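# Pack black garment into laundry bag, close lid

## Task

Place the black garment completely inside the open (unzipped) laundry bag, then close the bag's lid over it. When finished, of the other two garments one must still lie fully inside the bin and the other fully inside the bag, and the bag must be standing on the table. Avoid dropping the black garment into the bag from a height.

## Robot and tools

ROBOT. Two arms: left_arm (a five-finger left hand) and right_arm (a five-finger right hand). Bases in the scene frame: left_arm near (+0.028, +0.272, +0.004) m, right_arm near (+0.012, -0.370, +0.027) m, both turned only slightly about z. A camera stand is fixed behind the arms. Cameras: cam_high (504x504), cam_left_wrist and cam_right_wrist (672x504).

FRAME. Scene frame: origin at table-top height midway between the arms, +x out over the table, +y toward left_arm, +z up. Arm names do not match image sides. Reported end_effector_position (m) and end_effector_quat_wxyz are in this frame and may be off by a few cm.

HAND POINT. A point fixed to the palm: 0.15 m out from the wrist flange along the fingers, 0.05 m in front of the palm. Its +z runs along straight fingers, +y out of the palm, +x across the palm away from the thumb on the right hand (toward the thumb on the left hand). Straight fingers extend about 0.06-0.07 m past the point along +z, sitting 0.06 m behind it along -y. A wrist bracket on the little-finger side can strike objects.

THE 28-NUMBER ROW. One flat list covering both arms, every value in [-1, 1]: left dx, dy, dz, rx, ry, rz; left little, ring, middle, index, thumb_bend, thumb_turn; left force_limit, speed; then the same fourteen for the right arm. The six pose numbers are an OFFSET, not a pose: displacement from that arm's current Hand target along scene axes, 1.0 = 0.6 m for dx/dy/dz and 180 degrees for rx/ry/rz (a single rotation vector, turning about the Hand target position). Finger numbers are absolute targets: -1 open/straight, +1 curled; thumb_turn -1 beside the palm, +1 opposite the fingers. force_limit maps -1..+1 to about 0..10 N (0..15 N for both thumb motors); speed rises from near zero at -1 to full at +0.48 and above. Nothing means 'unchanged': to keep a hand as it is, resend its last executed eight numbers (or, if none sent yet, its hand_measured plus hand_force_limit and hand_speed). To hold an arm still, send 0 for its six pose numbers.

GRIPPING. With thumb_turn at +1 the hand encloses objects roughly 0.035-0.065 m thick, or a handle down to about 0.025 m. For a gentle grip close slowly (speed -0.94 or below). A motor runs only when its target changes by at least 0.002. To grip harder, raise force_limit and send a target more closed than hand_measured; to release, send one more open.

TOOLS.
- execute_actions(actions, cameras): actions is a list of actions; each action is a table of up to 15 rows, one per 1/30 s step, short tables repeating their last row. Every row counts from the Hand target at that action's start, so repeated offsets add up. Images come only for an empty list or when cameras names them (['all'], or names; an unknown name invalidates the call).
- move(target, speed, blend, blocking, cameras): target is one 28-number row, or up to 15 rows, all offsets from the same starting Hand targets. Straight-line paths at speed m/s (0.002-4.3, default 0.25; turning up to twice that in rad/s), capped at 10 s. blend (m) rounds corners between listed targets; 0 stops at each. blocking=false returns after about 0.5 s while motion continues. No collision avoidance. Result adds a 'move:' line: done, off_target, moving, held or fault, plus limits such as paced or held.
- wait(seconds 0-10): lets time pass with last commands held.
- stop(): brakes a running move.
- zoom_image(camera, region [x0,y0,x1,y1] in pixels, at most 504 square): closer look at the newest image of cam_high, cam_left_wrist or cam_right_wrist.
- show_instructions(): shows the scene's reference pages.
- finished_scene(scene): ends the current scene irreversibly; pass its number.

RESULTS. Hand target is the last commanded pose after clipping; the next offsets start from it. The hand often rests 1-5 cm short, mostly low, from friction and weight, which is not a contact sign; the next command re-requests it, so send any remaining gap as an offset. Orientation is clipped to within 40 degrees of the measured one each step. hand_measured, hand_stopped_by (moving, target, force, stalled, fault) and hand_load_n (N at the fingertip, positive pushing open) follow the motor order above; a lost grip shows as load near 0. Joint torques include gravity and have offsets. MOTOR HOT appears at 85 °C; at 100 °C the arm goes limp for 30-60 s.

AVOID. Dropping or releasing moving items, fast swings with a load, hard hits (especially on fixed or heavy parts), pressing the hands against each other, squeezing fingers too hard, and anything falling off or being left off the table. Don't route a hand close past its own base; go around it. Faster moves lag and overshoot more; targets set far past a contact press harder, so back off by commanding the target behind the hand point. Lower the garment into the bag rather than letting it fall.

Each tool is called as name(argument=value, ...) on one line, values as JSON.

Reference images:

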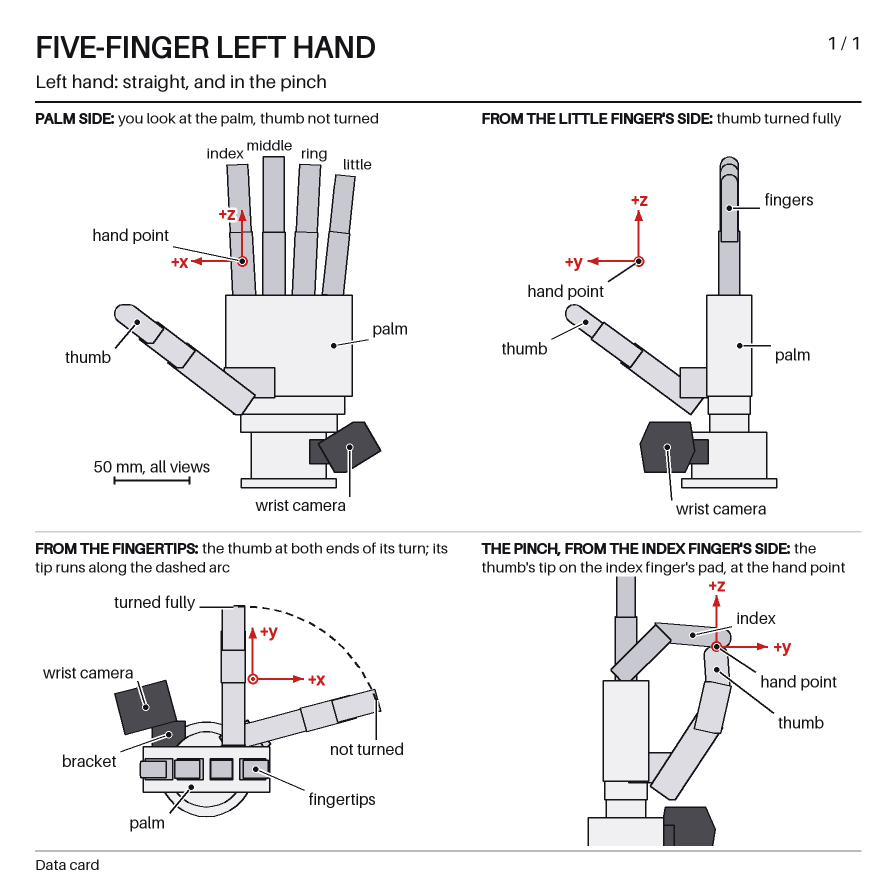

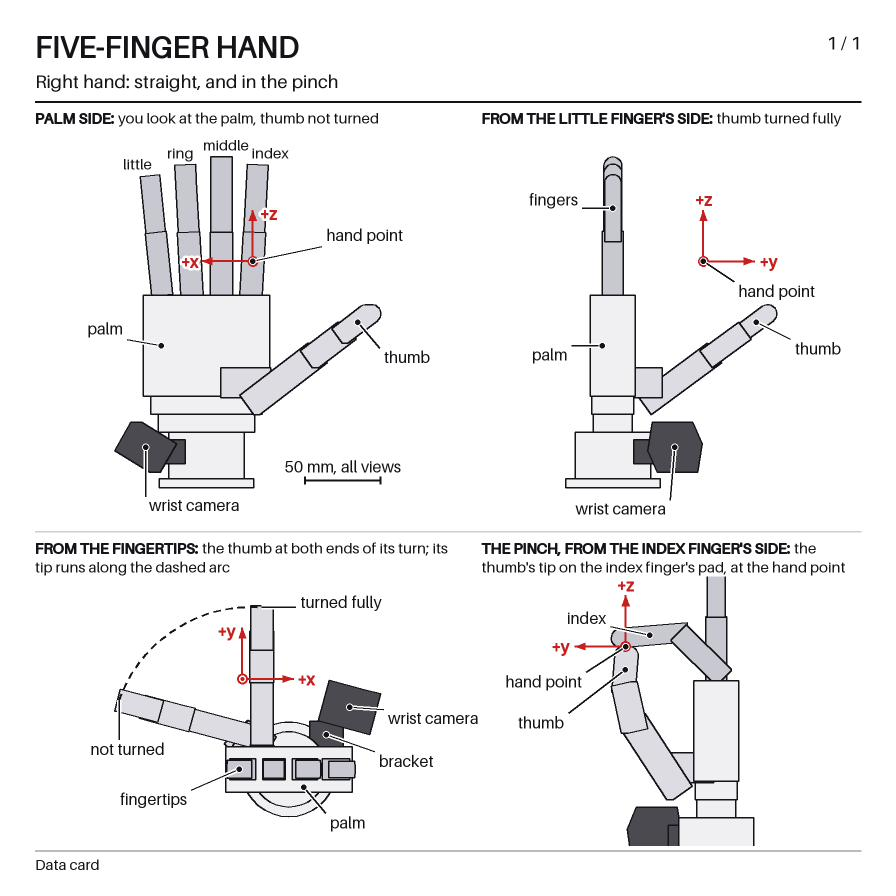

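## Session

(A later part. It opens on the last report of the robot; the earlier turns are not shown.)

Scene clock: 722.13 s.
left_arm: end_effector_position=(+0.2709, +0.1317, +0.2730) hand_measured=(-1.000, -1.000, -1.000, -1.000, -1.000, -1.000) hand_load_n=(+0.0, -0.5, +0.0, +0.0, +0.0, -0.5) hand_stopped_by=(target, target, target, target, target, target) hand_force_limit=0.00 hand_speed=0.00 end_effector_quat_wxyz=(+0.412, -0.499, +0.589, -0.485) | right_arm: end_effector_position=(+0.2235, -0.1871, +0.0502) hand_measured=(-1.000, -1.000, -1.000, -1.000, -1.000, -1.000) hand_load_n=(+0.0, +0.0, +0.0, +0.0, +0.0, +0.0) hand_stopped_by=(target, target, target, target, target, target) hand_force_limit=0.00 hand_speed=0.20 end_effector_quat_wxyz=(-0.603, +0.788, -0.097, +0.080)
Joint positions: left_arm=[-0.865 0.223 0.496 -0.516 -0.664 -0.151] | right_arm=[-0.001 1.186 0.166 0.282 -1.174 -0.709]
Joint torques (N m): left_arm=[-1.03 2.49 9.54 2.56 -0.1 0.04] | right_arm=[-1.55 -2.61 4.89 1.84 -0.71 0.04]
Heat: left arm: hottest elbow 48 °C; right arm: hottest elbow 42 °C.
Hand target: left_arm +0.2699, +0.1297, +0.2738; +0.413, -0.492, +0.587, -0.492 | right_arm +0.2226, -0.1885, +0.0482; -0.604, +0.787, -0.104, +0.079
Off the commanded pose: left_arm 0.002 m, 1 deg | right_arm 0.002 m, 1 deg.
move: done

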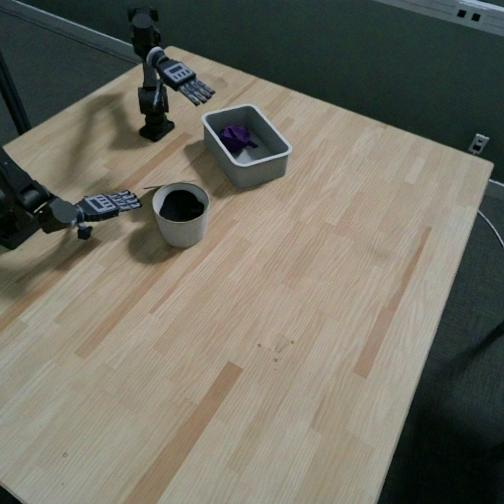

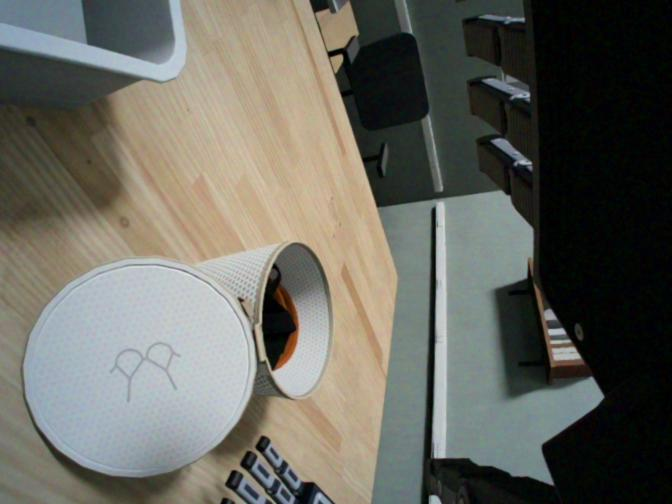

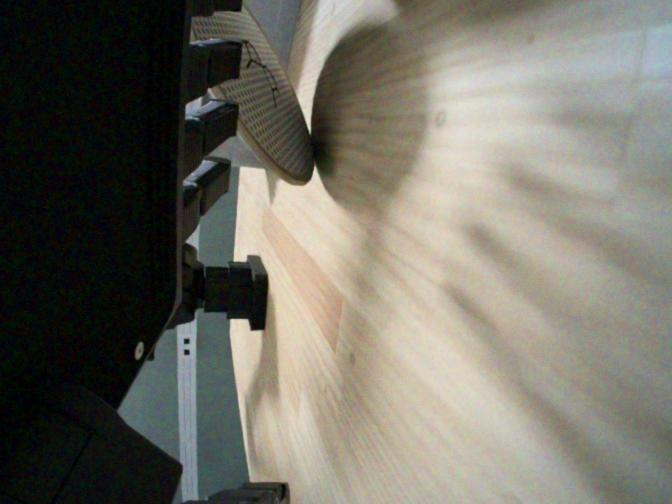

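move(target=[[0,0,0,0,0,0,-1,-1,-1,-1,-1,-1,0,0,0.0,0.0,-0.075,0,0,0,-1,-1,-1,-1,-1,-1,0,0.2]], speed=0.06, cameras=["all"])

zoom_image(camera="cam_right_wrist", region=[170, 0, 470, 260])

Scene clock: 728.97 s.
left_arm: end_effector_position=(+0.2709, +0.1317, +0.2730) hand_measured=(-1.000, -1.000, -1.000, -1.000, -1.000, -1.000) hand_load_n=(+0.0, +0.0, +0.0, +0.0, +0.0, +0.0) hand_stopped_by=(target, target, target, target, target, target) hand_force_limit=0.00 hand_speed=0.00 end_effector_quat_wxyz=(+0.412, -0.499, +0.589, -0.485) | right_arm: end_effector_position=(+0.2245, -0.1870, +0.0050) hand_measured=(-1.000, -1.000, -1.000, -1.000, -1.000, -1.000) hand_load_n=(+0.0, +0.0, +0.0, +0.0, -0.5, +0.0) hand_stopped_by=(target, target, target, target, target, target) hand_force_limit=0.00 hand_speed=0.20 end_effector_quat_wxyz=(-0.603, +0.788, -0.096, +0.081)
Joint positions: left_arm=[-0.865 0.223 0.496 -0.516 -0.664 -0.151] | right_arm=[-0.001 1.529 0.141 0.652 -1.175 -0.708]
Joint torques (N m): left_arm=[-0.73 2.32 9.57 2.54 -0.09 0.03] | right_arm=[-1.55 -4.31 2.1 1.76 -0.7 0.08]
Heat: left arm: hottest elbow 48 °C; right arm: hottest elbow 42 °C.
Hand target: left_arm +0.2699, +0.1297, +0.2738; +0.413, -0.492, +0.587, -0.492 | right_arm +0.2227, -0.1884, +0.0033; -0.604, +0.786, -0.103, +0.079
Off the commanded pose: left_arm 0.002 m, 1 deg | right_arm 0.003 m, 1 deg.
move: done

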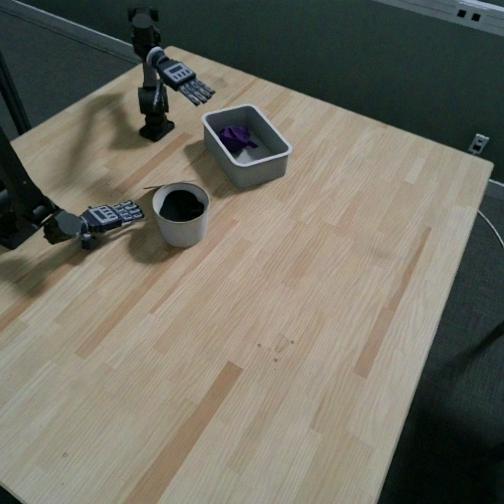

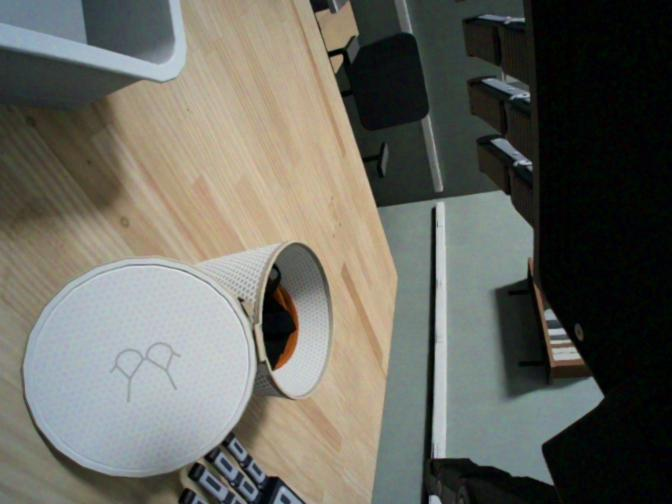

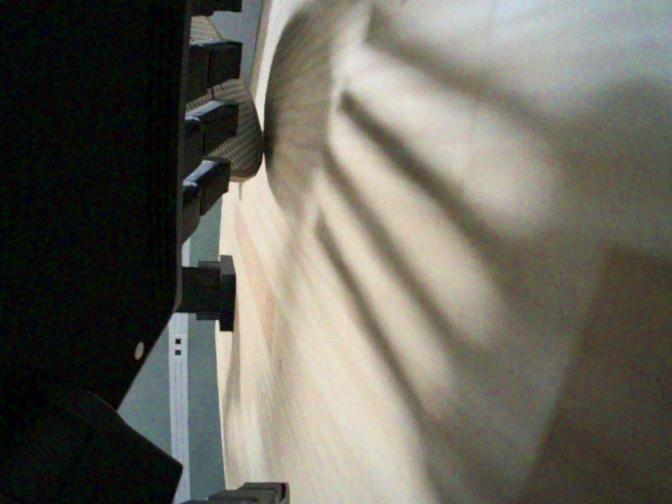

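Scaled by 1.680 from the camera's 672x504 image, which has a finer 960x720 frame.

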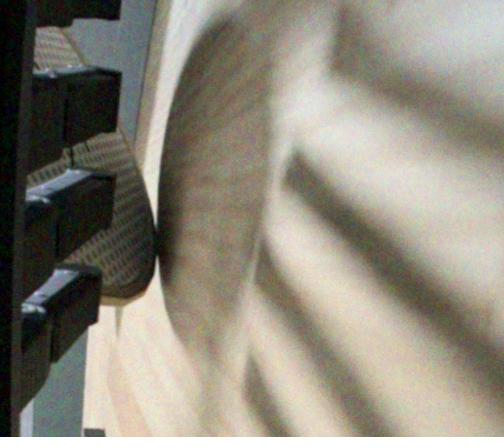

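execute_actions(actions=[])

Scene clock: 744.87 s.
left_arm: end_effector_position=(+0.2709, +0.1317, +0.2730) hand_measured=(-1.000, -1.000, -1.000, -1.000, -1.000, -1.000) hand_load_n=(+0.0, +0.0, +0.0, +0.0, +0.0, -0.5) hand_stopped_by=(target, target, target, target, target, target) hand_force_limit=0.00 hand_speed=0.00 end_effector_quat_wxyz=(+0.412, -0.499, +0.589, -0.485) | right_arm: end_effector_position=(+0.2245, -0.1870, +0.0050) hand_measured=(-1.000, -1.000, -1.000, -1.000, -1.000, -1.000) hand_load_n=(+0.0, +0.0, +0.0, -0.5, +0.0, +0.0) hand_stopped_by=(target, target, target, target, target, target) hand_force_limit=0.00 hand_speed=0.20 end_effector_quat_wxyz=(-0.603, +0.788, -0.096, +0.081)
Joint positions: left_arm=[-0.865 0.223 0.496 -0.516 -0.664 -0.151] | right_arm=[-0.001 1.529 0.141 0.653 -1.175 -0.708]
Joint velocities: within noise
Joint torques (N m): left_arm=[-0.91 2.32 9.5 2.55 -0.1 0.04] | right_arm=[-1.49 -4.31 2.1 1.87 -0.7 0.08]
Motor temperatures (°C): left_arm=[31 32 48 33 28 27] | right_arm=[32 39 41 28 29 29]
Heat: left arm: hottest elbow 48 °C; right arm: hottest elbow 41 °C.
Hand target: left_arm +0.2699, +0.1297, +0.2738; +0.413, -0.492, +0.587, -0.492 | right_arm +0.2227, -0.1884, +0.0033; -0.604, +0.786, -0.104, +0.079
Off the commanded pose: left_arm 0.002 m, 1 deg | right_arm 0.003 m, 1 deg.

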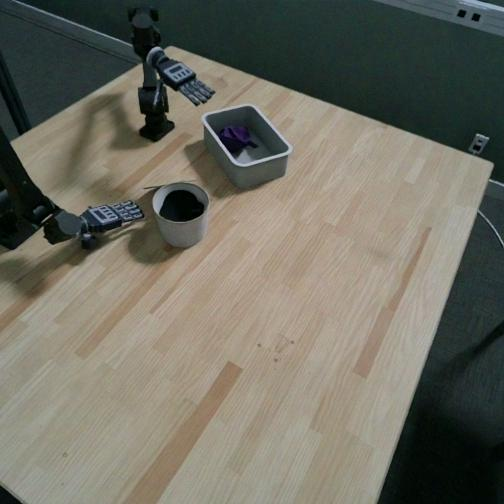

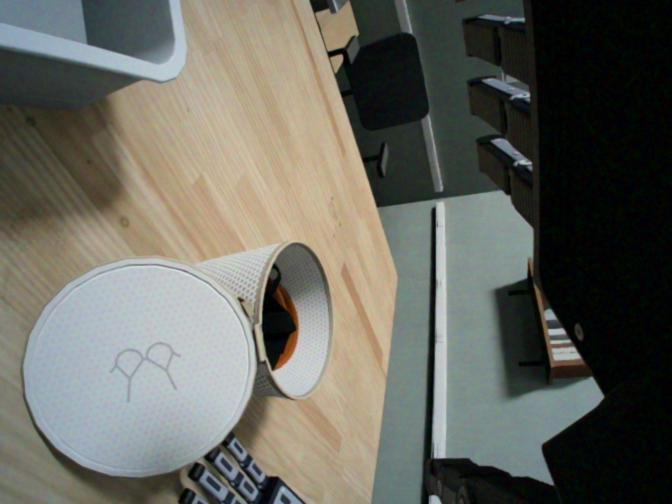

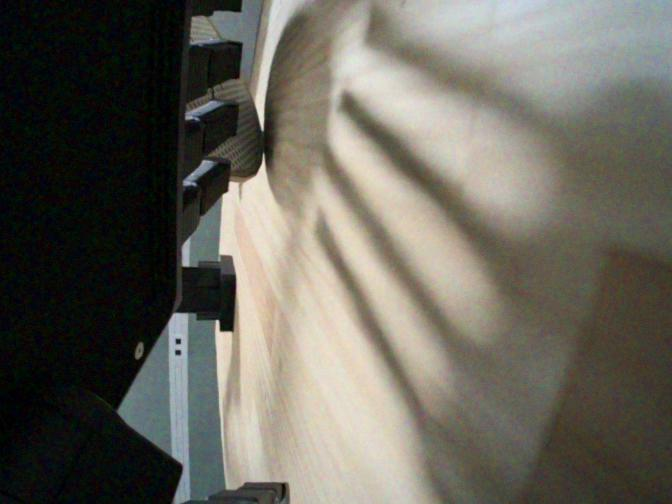

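move(target=[[0,0,0,0,0,0,-1,-1,-1,-1,-1,-1,0,0,0.0233,0.0883,-0.005,0,0,0,-1,-1,-1,-1,-1,-1,0,0.2]], speed=0.06, cameras=["cam_left_wrist","cam_right_wrist"])

Scene clock: 751.97 s.
left_arm: end_effector_position=(+0.2709, +0.1317, +0.2730) hand_measured=(-1.000, -1.000, -1.000, -1.000, -1.000, -1.000) hand_load_n=(+0.0, +0.0, +0.0, +0.0, +0.0, +0.0) hand_stopped_by=(target, target, target, target, target, target) hand_force_limit=0.00 hand_speed=0.00 end_effector_quat_wxyz=(+0.412, -0.499, +0.589, -0.485) | right_arm: end_effector_position=(+0.2350, -0.1401, +0.0004) hand_measured=(-1.000, -1.000, -1.000, -1.000, -1.000, -1.000) hand_load_n=(+0.0, +0.0, +0.0, +0.0, +0.0, +0.0) hand_stopped_by=(target, target, target, target, target, target) hand_force_limit=0.00 hand_speed=0.20 end_effector_quat_wxyz=(-0.601, +0.788, -0.107, +0.081)
Joint positions: left_arm=[-0.865 0.223 0.496 -0.516 -0.664 -0.151] | right_arm=[0.22 1.686 0.158 1.036 -0.978 -0.416]
Joint torques (N m): left_arm=[-0.62 2.55 9.58 2.63 -0.1 0.02] | right_arm=[0.03 -5.42 2.43 2.17 -0.31 0.1]
Heat: left arm: hottest elbow 48 °C; right arm: hottest elbow 40 °C.
Hand target: left_arm +0.2699, +0.1297, +0.2738; +0.413, -0.492, +0.587, -0.492 | right_arm +0.2365, -0.1354, +0.0002; -0.604, +0.787, -0.104, +0.079
Off the commanded pose: left_arm 0.002 m, 1 deg | right_arm 0.005 m, 1 deg.
move: done
Images, in order (width x height): cam_left_wrist 672x504, cam_right_wrist 672x504.

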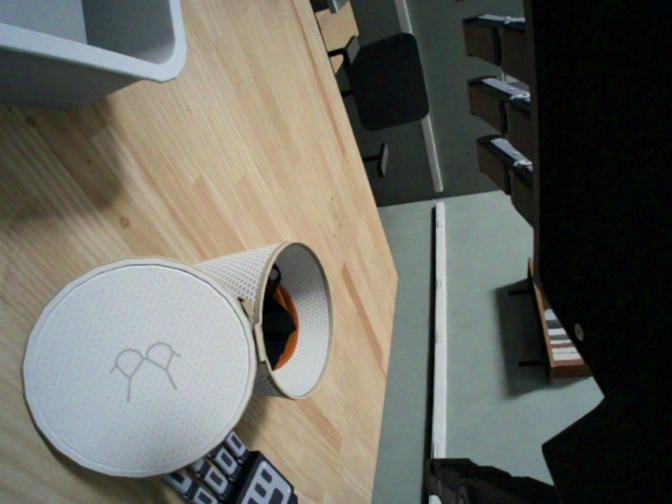

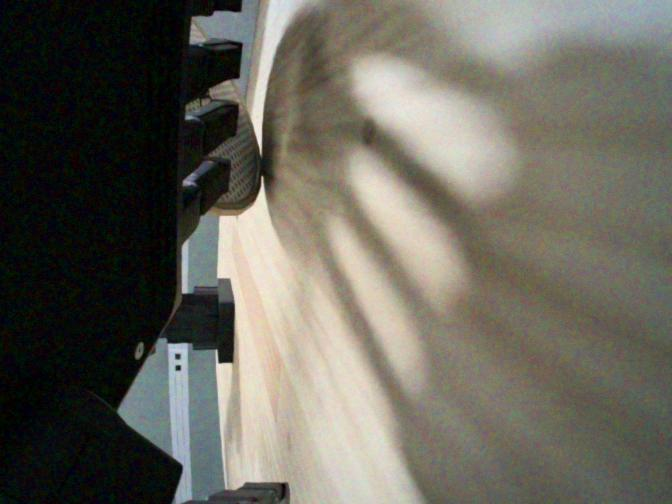

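move(target=[[0,0,0,0,0,0,-1,-1,-1,-1,-1,-1,0,0,0.0233,0.0883,-0.002,0,0,0,-1,-1,-1,-1,-1,-1,0,0.2]], speed=0.06, cameras=["cam_left_wrist","cam_right_wrist"])

Scene clock: 757.43 s.
left_arm: end_effector_position=(+0.2709, +0.1317, +0.2730) hand_measured=(-1.000, -1.000, -1.000, -1.000, -1.000, -1.000) hand_load_n=(+0.0, +0.0, +0.0, -0.5, -0.5, +0.0) hand_stopped_by=(target, target, target, target, target, target) hand_force_limit=0.00 hand_speed=0.00 end_effector_quat_wxyz=(+0.412, -0.499, +0.589, -0.485) | right_arm: end_effector_position=(+0.2489, -0.0889, -0.0011) hand_measured=(-1.000, -1.000, -1.000, -1.000, -1.000, -1.000) hand_load_n=(+0.0, -0.5, +0.0, +0.0, +0.0, +0.0) hand_stopped_by=(target, target, target, target, target, target) hand_force_limit=0.00 hand_speed=0.20 end_effector_quat_wxyz=(-0.600, +0.789, -0.108, +0.081)
Joint positions: left_arm=[-0.865 0.223 0.496 -0.516 -0.664 -0.151] | right_arm=[0.408 1.748 0.234 1.117 -0.806 -0.291]
Joint torques (N m): left_arm=[-1.38 2.2 9.5 2.61 -0.1 0.02] | right_arm=[0.03 -6.48 2.93 2.43 -0.2 0.05]
Heat: left arm: hottest elbow 48 °C; right arm: hottest elbow 40 °C.
Hand target: left_arm +0.2699, +0.1297, +0.2738; +0.413, -0.492, +0.587, -0.492 | right_arm +0.2506, -0.0825, -0.0010; -0.604, +0.787, -0.104, +0.079
Off the commanded pose: left_arm 0.002 m, 1 deg | right_arm 0.007 m, 1 deg.
move: done
Images, in order (width x height): cam_left_wrist 672x504, cam_right_wrist 672x504.

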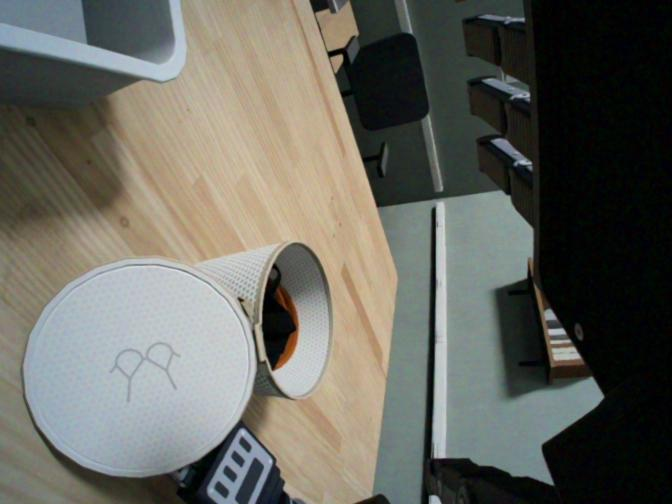

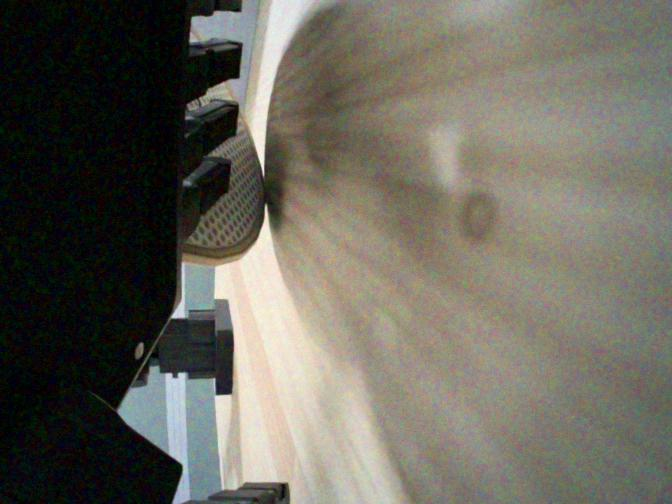

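move(target=[[0,0.05,0.15,0,0,0,-1,-1,-1,-1,-1,-1,0,0,0,0,0,0,0,0,-1,-1,-1,-1,-1,-1,0,0.2],[0,0.05,0.15,0,0,0,-1,-1,-1,-1,-1,-1,0,0,-0.01,0.02,0.08,0,0,0,-1,-1,-1,-1,-1,-1,0,0.2]], speed=0.12, cameras=["cam_high","cam_left_wrist","cam_right_wrist"])

Scene clock: 820.37 s.
left_arm: end_effector_position=(+0.2705, +0.1556, +0.3388) hand_measured=(-1.000, -1.000, -1.000, -1.000, -1.000, -1.000) hand_load_n=(+0.0, +0.0, +0.0, +0.0, +0.0, +0.0) hand_stopped_by=(target, target, target, target, target, target) hand_force_limit=0.00 hand_speed=0.00 end_effector_quat_wxyz=(+0.406, -0.495, +0.596, -0.484) | right_arm: end_effector_position=(+0.2444, -0.0769, +0.0433) hand_measured=(-1.000, -1.000, -1.000, -1.000, -1.000, -1.000) hand_load_n=(+0.0, +0.0, +0.0, +0.0, +0.0, -0.5) hand_stopped_by=(target, target, target, target, target, target) hand_force_limit=0.00 hand_speed=0.20 end_effector_quat_wxyz=(-0.602, +0.787, -0.109, +0.082)
Joint positions: left_arm=[-0.66 0.249 0.681 -0.656 -0.448 -0.094] | right_arm=[0.46 1.481 0.234 0.877 -0.756 -0.258]
Joint torques (N m): left_arm=[0.62 3.96 14.39 1.59 0.19 0.02] | right_arm=[0.15 -6.65 5.08 1.24 -0.23 0.04]
Heat: left arm: hottest elbow 48 °C; right arm: hottest shoulder 39 °C.
Hand target: left_arm +0.2699, +0.1597, +0.3637; +0.413, -0.492, +0.588, -0.492 | right_arm +0.2445, -0.0704, +0.0471; -0.604, +0.786, -0.103, +0.079
Off the commanded pose: left_arm 0.025 m, 2 deg | right_arm 0.007 m, 1 deg.
move: off_target (left_arm)

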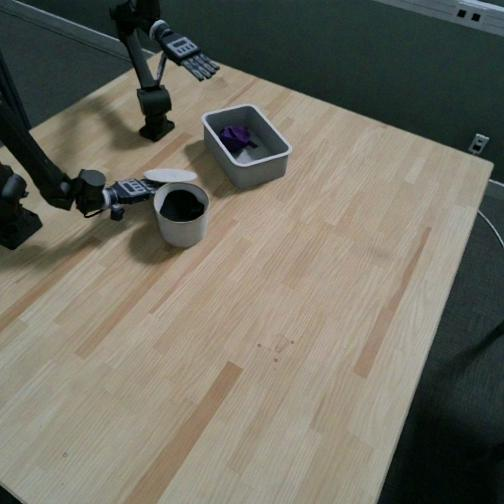

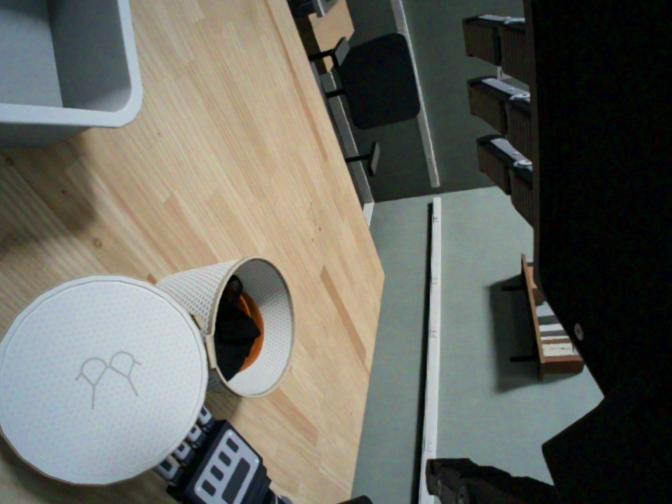

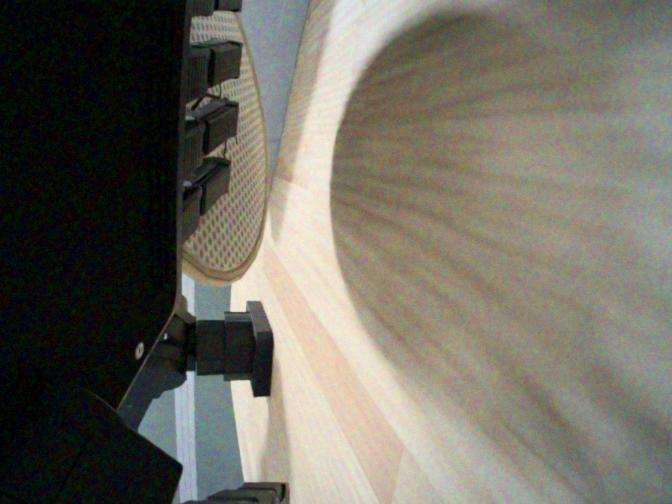

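move(target=[[0,0.0,0.0,0,0,0,-1,-1,-1,-1,-1,-1,0,0,-0.051,0.1157,0.03,0.075,-0.0366,-0.1219,-1,-1,-1,-1,-1,-1,0,0.2]], speed=0.08, cameras=["cam_high","cam_left_wrist","cam_right_wrist"])

Scene clock: 832.57 s.
left_arm: end_effector_position=(+0.2705, +0.1556, +0.3388) hand_measured=(-1.000, -1.000, -1.000, -1.000, -1.000, -1.000) hand_load_n=(+0.0, +0.0, +0.0, +0.0, +0.0, +0.0) hand_stopped_by=(target, target, target, target, target, target) hand_force_limit=0.00 hand_speed=0.00 end_effector_quat_wxyz=(+0.406, -0.495, +0.596, -0.484) | right_arm: end_effector_position=(+0.2175, -0.0086, +0.0627) hand_measured=(-1.000, -1.000, -1.000, -1.000, -1.000, -1.000) hand_load_n=(+0.0, +0.0, +0.0, -0.5, +0.0, +0.0) hand_stopped_by=(target, target, target, target, target, target) hand_force_limit=0.00 hand_speed=0.20 end_effector_quat_wxyz=(+0.651, -0.686, +0.230, -0.228)
Joint positions: left_arm=[-0.66 0.249 0.681 -0.656 -0.448 -0.094] | right_arm=[0.998 1.754 0.157 1.548 0.133 -0.006]
Joint torques (N m): left_arm=[0.91 3.78 14.37 1.57 0.16 0.05] | right_arm=[-0.38 -6.24 2.35 2.77 0.08 0.07]
Heat: left arm: hottest elbow 51 °C; right arm: hottest shoulder 39 °C.
Hand target: left_arm +0.2699, +0.1597, +0.3637; +0.413, -0.492, +0.588, -0.492 | right_arm +0.2140, -0.0010, +0.0651; +0.670, -0.671, +0.225, -0.224
Off the commanded pose: left_arm 0.025 m, 2 deg | right_arm 0.009 m, 3 deg.
joint sent to its limit (right arm) — joint 4 (wrist pitch), upper limit. The joint targets still meet the commanded pose.
move: off_target (left_arm, right_arm)

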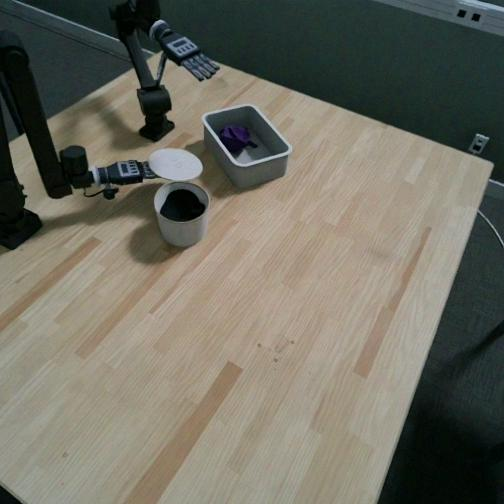

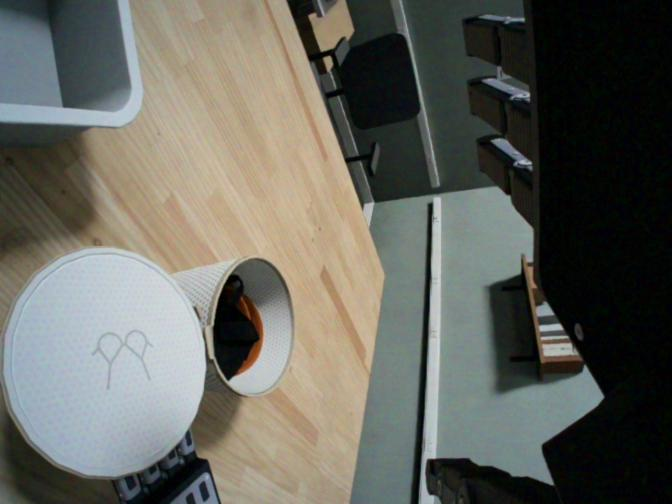

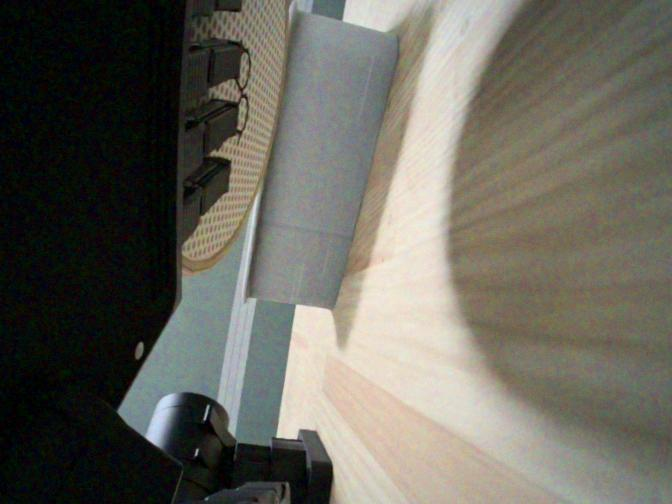

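move(target=[[0,0.0,0.0,0,0,0,-1,-1,-1,-1,-1,-1,0,0,-0.0183,0.0133,0.06,0.05,0.0667,0,-1,-1,-1,-1,-1,-1,0,0.2],[0,0.0,0.0,0,0,0,-1,-1,-1,-1,-1,-1,0,0,-0.02,0.015,0.1667,0.1333,0.1778,0,-1,-1,-1,-1,-1,-1,0,0.2]], speed=0.1, blend=0.02, cameras=["cam_high","cam_left_wrist","cam_right_wrist"])

Scene clock: 840.30 s.
left_arm: end_effector_position=(+0.2705, +0.1556, +0.3388) hand_measured=(-1.000, -1.000, -1.000, -1.000, -1.000, -1.000) hand_load_n=(+0.0, +0.0, +0.0, +0.0, +0.0, -0.5) hand_stopped_by=(target, target, target, target, target, target) hand_force_limit=0.00 hand_speed=0.00 end_effector_quat_wxyz=(+0.406, -0.495, +0.596, -0.484) | right_arm: end_effector_position=(+0.1952, +0.0087, +0.1620) hand_measured=(-1.000, -1.000, -1.000, -1.000, -1.000, -1.000) hand_load_n=(+0.0, +0.0, +0.0, +0.0, +0.0, +0.0) hand_stopped_by=(target, target, target, target, target, target) hand_force_limit=0.00 hand_speed=0.20 end_effector_quat_wxyz=(+0.705, -0.560, +0.434, +0.020)
Joint positions: left_arm=[-0.66 0.249 0.681 -0.656 -0.448 -0.094] | right_arm=[0.957 1.328 0.157 1.166 0.063 0.689]
Joint torques (N m): left_arm=[0.73 3.78 14.39 1.55 0.14 0.04] | right_arm=[-2.08 -5.42 5.49 1.5 -0.1 0.11]
Heat: left arm: hottest elbow 52 °C; right arm: hottest shoulder 39 °C.
Hand target: left_arm +0.2699, +0.1597, +0.3637; +0.413, -0.492, +0.588, -0.492 | right_arm +0.2020, +0.0081, +0.1651; +0.706, -0.554, +0.441, +0.019
Off the commanded pose: left_arm 0.025 m, 2 deg | right_arm 0.008 m, 1 deg.
move: off_target (left_arm)

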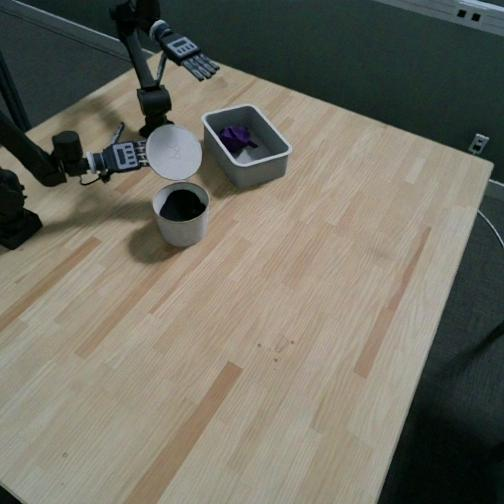

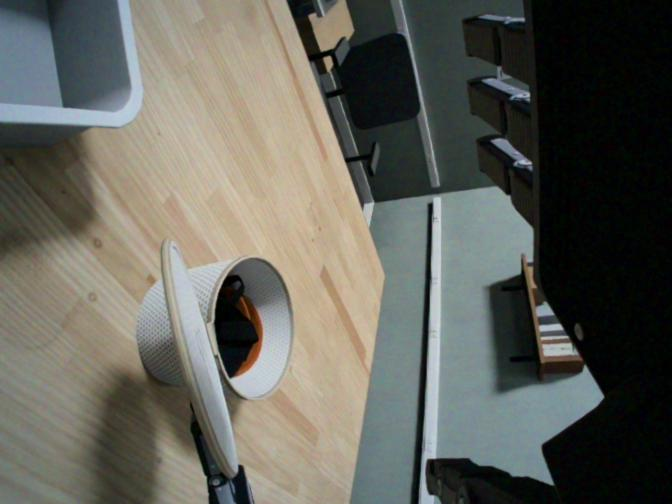

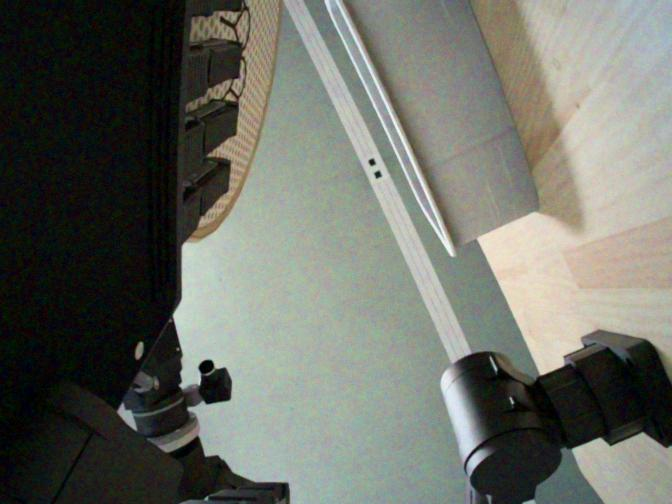

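move(target=[[0,0.0,0.0,0,0,0,-1,-1,-1,-1,-1,-1,0,0,0.0175,-0.0133,0.06,0.05,0.0667,0,-1,-1,-1,-1,-1,-1,0,0.2],[0,0.0,0.0,0,0,0,-1,-1,-1,-1,-1,-1,0,0,0.0467,-0.035,0.1133,0.1,0.1333,0,-1,-1,-1,-1,-1,-1,0,0.2]], speed=0.1, blend=0.02, cameras=["cam_high","cam_left_wrist","cam_right_wrist"])

Scene clock: 846.70 s.
left_arm: end_effector_position=(+0.2705, +0.1556, +0.3388) hand_measured=(-1.000, -1.000, -1.000, -1.000, -1.000, -1.000) hand_load_n=(+0.0, +0.0, +0.0, +0.5, +0.0, +0.0) hand_stopped_by=(target, target, target, target, target, target) hand_force_limit=0.00 hand_speed=0.00 end_effector_quat_wxyz=(+0.406, -0.495, +0.596, -0.484) | right_arm: end_effector_position=(+0.2177, -0.0174, +0.2170) hand_measured=(-1.000, -1.000, -1.000, -1.000, -1.000, -1.000) hand_load_n=(+0.0, +0.0, +0.0, +0.0, +0.0, +0.0) hand_stopped_by=(target, target, target, target, target, target) hand_force_limit=0.00 hand_speed=0.20 end_effector_quat_wxyz=(+0.667, -0.433, +0.572, +0.201)
Joint positions: left_arm=[-0.66 0.249 0.681 -0.656 -0.448 -0.094] | right_arm=[0.775 1.117 0.166 0.921 -0.119 1.212]
Joint torques (N m): left_arm=[0.62 3.9 14.48 1.43 0.17 0.05] | right_arm=[-2.08 -3.96 9.18 1.5 -0.11 0.09]
Motor temperatures (°C): left_arm=[31 31 53 33 28 27] | right_arm=[32 39 38 28 28 29]
Heat: left arm: hottest elbow 53 °C; right arm: hottest shoulder 39 °C.
Hand target: left_arm +0.2699, +0.1597, +0.3637; +0.413, -0.492, +0.588, -0.492 | right_arm +0.2300, -0.0130, +0.2329; +0.677, -0.422, +0.569, +0.201
Off the commanded pose: left_arm 0.025 m, 2 deg | right_arm 0.021 m, 2 deg.
move: off_target (left_arm, right_arm)

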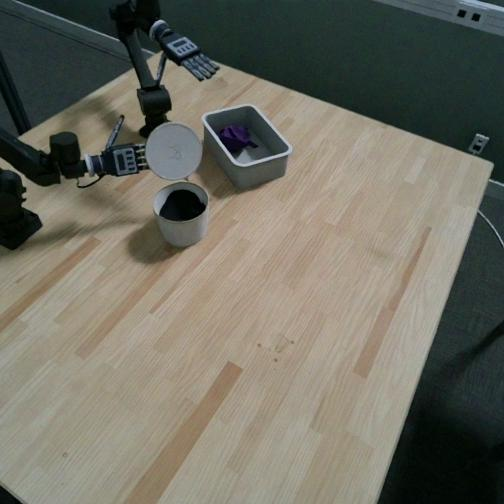

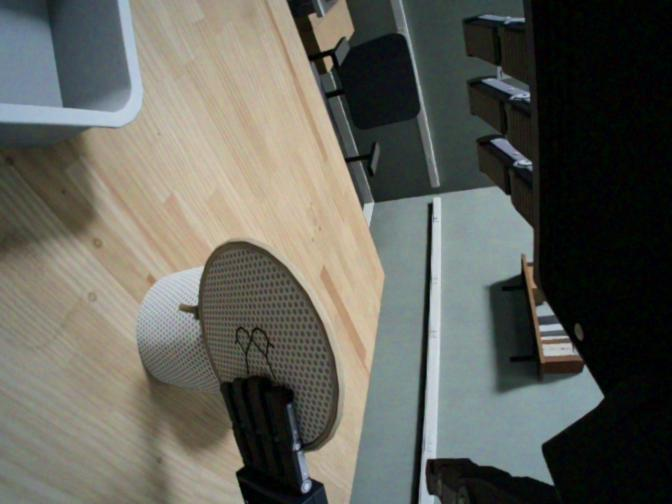

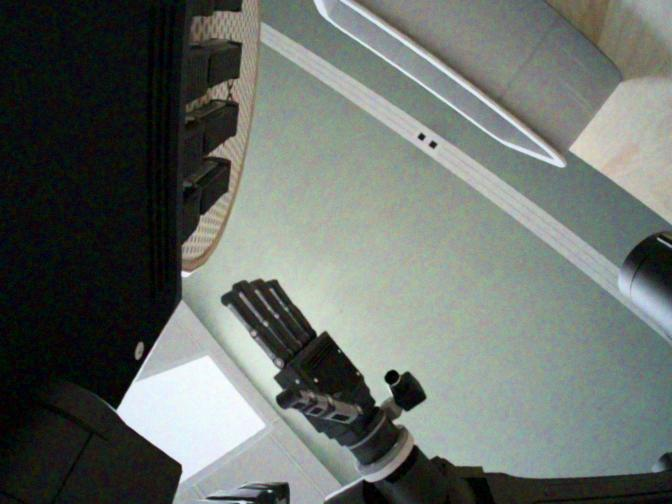

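move(target=[[-0.08,-0.1162,-0.1753,0.0778,0.1797,-0.1448,-1,-1,-1,-1,-1,1,0,0.2,0,0,0,0,0,0,-1,-1,-1,-1,-1,-1,0,0.2]], speed=0.15, cameras=["cam_high","cam_left_wrist","cam_right_wrist"])

Scene clock: 867.87 s.
left_arm: end_effector_position=(+0.2190, +0.0959, +0.2333) hand_measured=(-1.000, -1.000, -1.000, -1.000, -1.000, +1.000) hand_load_n=(+0.0, +0.0, +0.0, -0.5, +0.0, +0.0) hand_stopped_by=(target, target, target, target, target, target) hand_force_limit=0.00 hand_speed=0.20 end_effector_quat_wxyz=(+0.165, -0.426, +0.828, -0.327) | right_arm: end_effector_position=(+0.2177, -0.0175, +0.2172) hand_measured=(-1.000, -1.000, -1.000, -1.000, -1.000, -1.000) hand_load_n=(+0.0, +0.0, +0.0, +0.0, +0.0, +0.0) hand_stopped_by=(target, target, target, target, target, target) hand_force_limit=0.00 hand_speed=0.20 end_effector_quat_wxyz=(+0.667, -0.433, +0.572, +0.201)
Joint positions: left_arm=[-0.641 0.585 0.771 -1.007 0.008 0] | right_arm=[0.775 1.117 0.166 0.921 -0.119 1.212]
Joint torques (N m): left_arm=[-0.73 0.67 15.04 1.13 0.25 0.03] | right_arm=[-2.08 -4.13 9.2 1.48 -0.11 0.11]
Motor temperatures (°C): left_arm=[31 31 55 33 28 27] | right_arm=[32 39 41 28 28 29]
Heat: left arm: hottest elbow 55 °C; right arm: hottest elbow 41 °C.
Hand target: left_arm +0.2220, +0.0900, +0.2587; +0.171, -0.413, +0.827, -0.343 | right_arm +0.2300, -0.0130, +0.2330; +0.677, -0.422, +0.569, +0.201
Off the commanded pose: left_arm 0.026 m, 2 deg | right_arm 0.020 m, 2 deg.
move: off_target (left_arm, right_arm)

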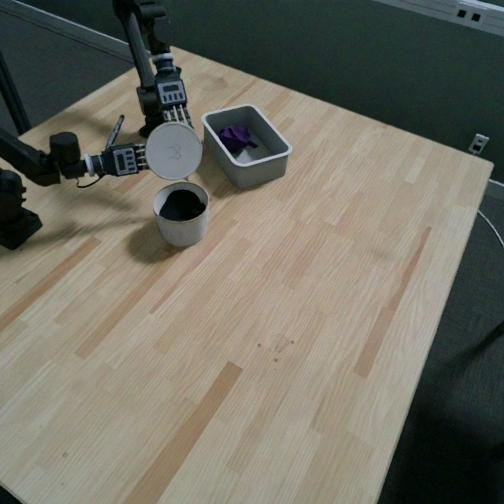

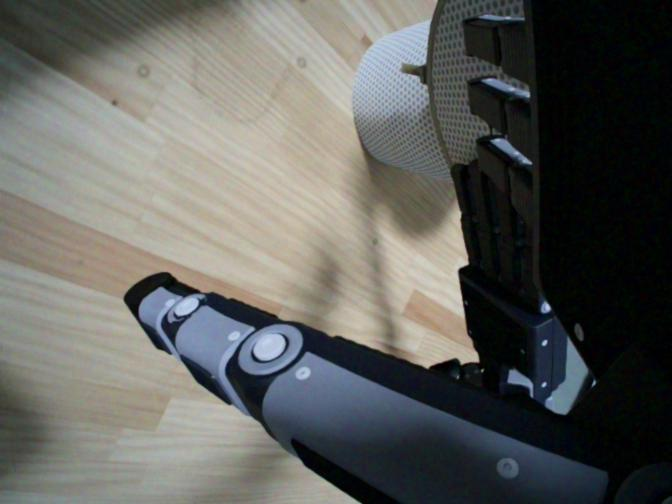

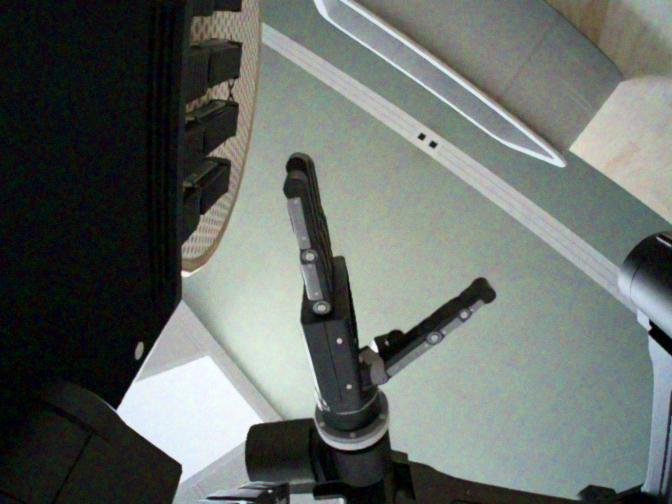

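move(target=[[0.0533,-0.04,0.0333,0,0,0,-1,-1,-1,-1,-1,1,0,0.2,0,0,0,0,0,0,-1,-1,-1,-1,-1,-1,0,0.2]], speed=0.08, cameras=["cam_left_wrist","cam_right_wrist"])

Scene clock: 874.27 s.
left_arm: end_effector_position=(+0.2436, +0.0774, +0.2514) hand_measured=(-1.000, -1.000, -1.000, -1.000, -1.000, +1.000) hand_load_n=(+0.0, +0.0, +0.0, +0.0, +0.0, +0.0) hand_stopped_by=(target, target, target, target, target, target) hand_force_limit=0.00 hand_speed=0.20 end_effector_quat_wxyz=(+0.159, -0.426, +0.832, -0.317) | right_arm: end_effector_position=(+0.2177, -0.0175, +0.2172) hand_measured=(-1.000, -1.000, -1.000, -1.000, -1.000, -1.000) hand_load_n=(+0.0, +0.0, +0.0, +0.0, +0.0, +0.0) hand_stopped_by=(target, target, target, target, target, target) hand_force_limit=0.00 hand_speed=0.20 end_effector_quat_wxyz=(+0.667, -0.433, +0.572, +0.201)
Joint positions: left_arm=[-0.643 0.709 0.865 -1.002 0.008 0] | right_arm=[0.775 1.117 0.166 0.921 -0.119 1.212]
Joint torques (N m): left_arm=[-0.73 -0.21 14.84 2.18 0.17 0.02] | right_arm=[-2.08 -4.13 9.2 1.48 -0.11 0.11]
Motor temperatures (°C): left_arm=[31 31 56 33 28 27] | right_arm=[32 39 41 28 28 29]
Heat: left arm: hottest elbow 56 °C; right arm: hottest elbow 41 °C.
Hand target: left_arm +0.2538, +0.0659, +0.2784; +0.170, -0.412, +0.827, -0.342 | right_arm +0.2300, -0.0130, +0.2330; +0.677, -0.422, +0.569, +0.201
Off the commanded pose: left_arm 0.031 m, 4 deg | right_arm 0.021 m, 2 deg.
move: off_target (left_arm, right_arm)
Images, in order (width x height): cam_left_wrist 672x504, cam_right_wrist 672x504.

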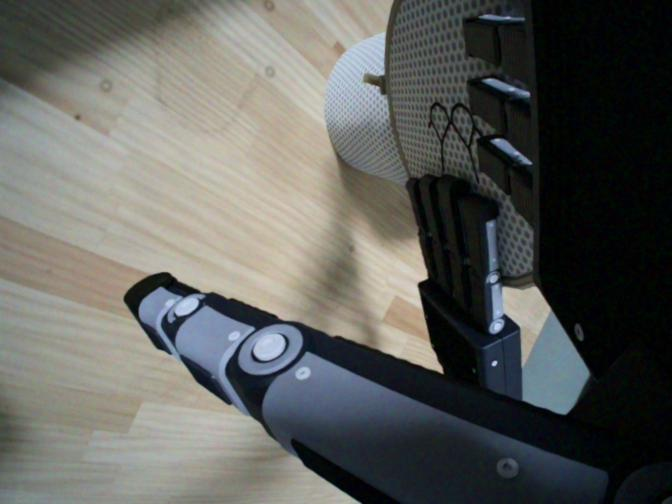

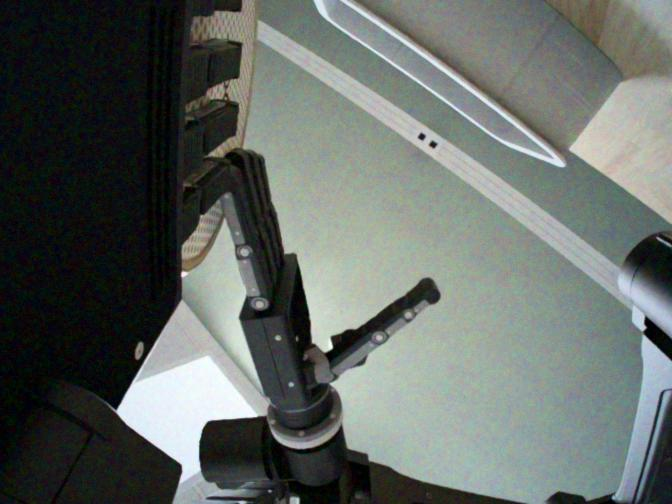

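move(target=[[0.0533,-0.04,0.0,0,0,0,-1,-1,-1,-1,-1,1,0,0.2,0,0,0,0,0,0,-1,-1,-1,-1,-1,-1,0,0.2]], speed=0.06, cameras=["cam_high","cam_left_wrist","cam_right_wrist"])

Scene clock: 882.17 s.
left_arm: end_effector_position=(+0.2742, +0.0547, +0.2513) hand_measured=(-1.000, -1.000, -1.000, -1.000, -1.000, +1.000) hand_load_n=(+0.0, +0.0, +0.0, +0.0, +0.0, +0.0) hand_stopped_by=(target, target, target, target, target, target) hand_force_limit=0.00 hand_speed=0.20 end_effector_quat_wxyz=(+0.158, -0.426, +0.833, -0.317) | right_arm: end_effector_position=(+0.2177, -0.0175, +0.2172) hand_measured=(-1.000, -1.000, -1.000, -1.000, -1.000, -1.000) hand_load_n=(-0.5, +0.0, +0.0, +0.0, -0.5, +0.0) hand_stopped_by=(target, target, target, target, target, target) hand_force_limit=0.00 hand_speed=0.20 end_effector_quat_wxyz=(+0.667, -0.433, +0.572, +0.201)
Joint positions: left_arm=[-0.645 0.822 0.911 -0.936 0.008 0] | right_arm=[0.775 1.117 0.166 0.921 -0.119 1.213]
Joint torques (N m): left_arm=[-1.08 -1.26 14.94 2.26 0.14 -0.01] | right_arm=[-2.02 -4.07 9.2 1.48 -0.11 0.1]
Motor temperatures (°C): left_arm=[31 31 57 33 28 27] | right_arm=[32 39 42 28 28 29]
Heat: left arm: hottest elbow 57 °C; right arm: hottest elbow 42 °C.
Hand target: left_arm +0.2859, +0.0419, +0.2786; +0.171, -0.412, +0.827, -0.343 | right_arm +0.2299, -0.0130, +0.2330; +0.677, -0.422, +0.569, +0.202
Off the commanded pose: left_arm 0.032 m, 4 deg | right_arm 0.020 m, 2 deg.
move: off_target (left_arm, right_arm)

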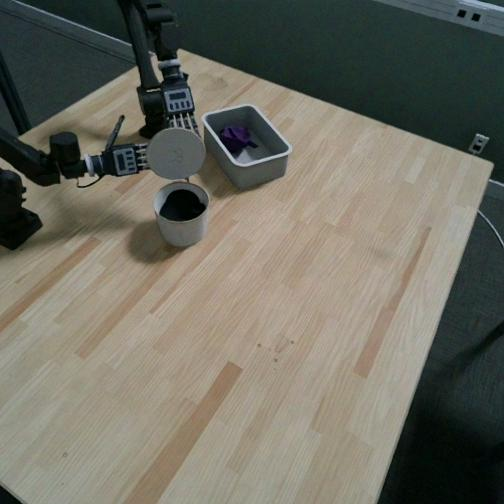

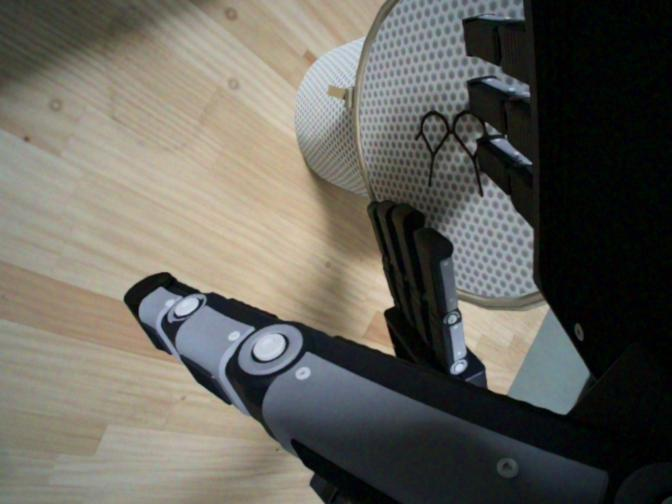

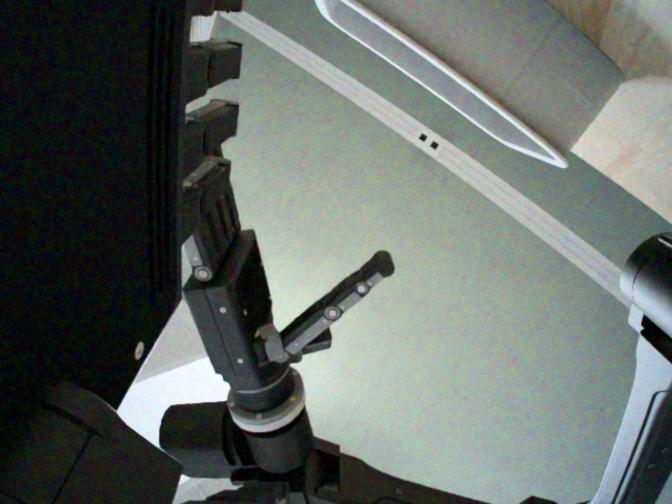

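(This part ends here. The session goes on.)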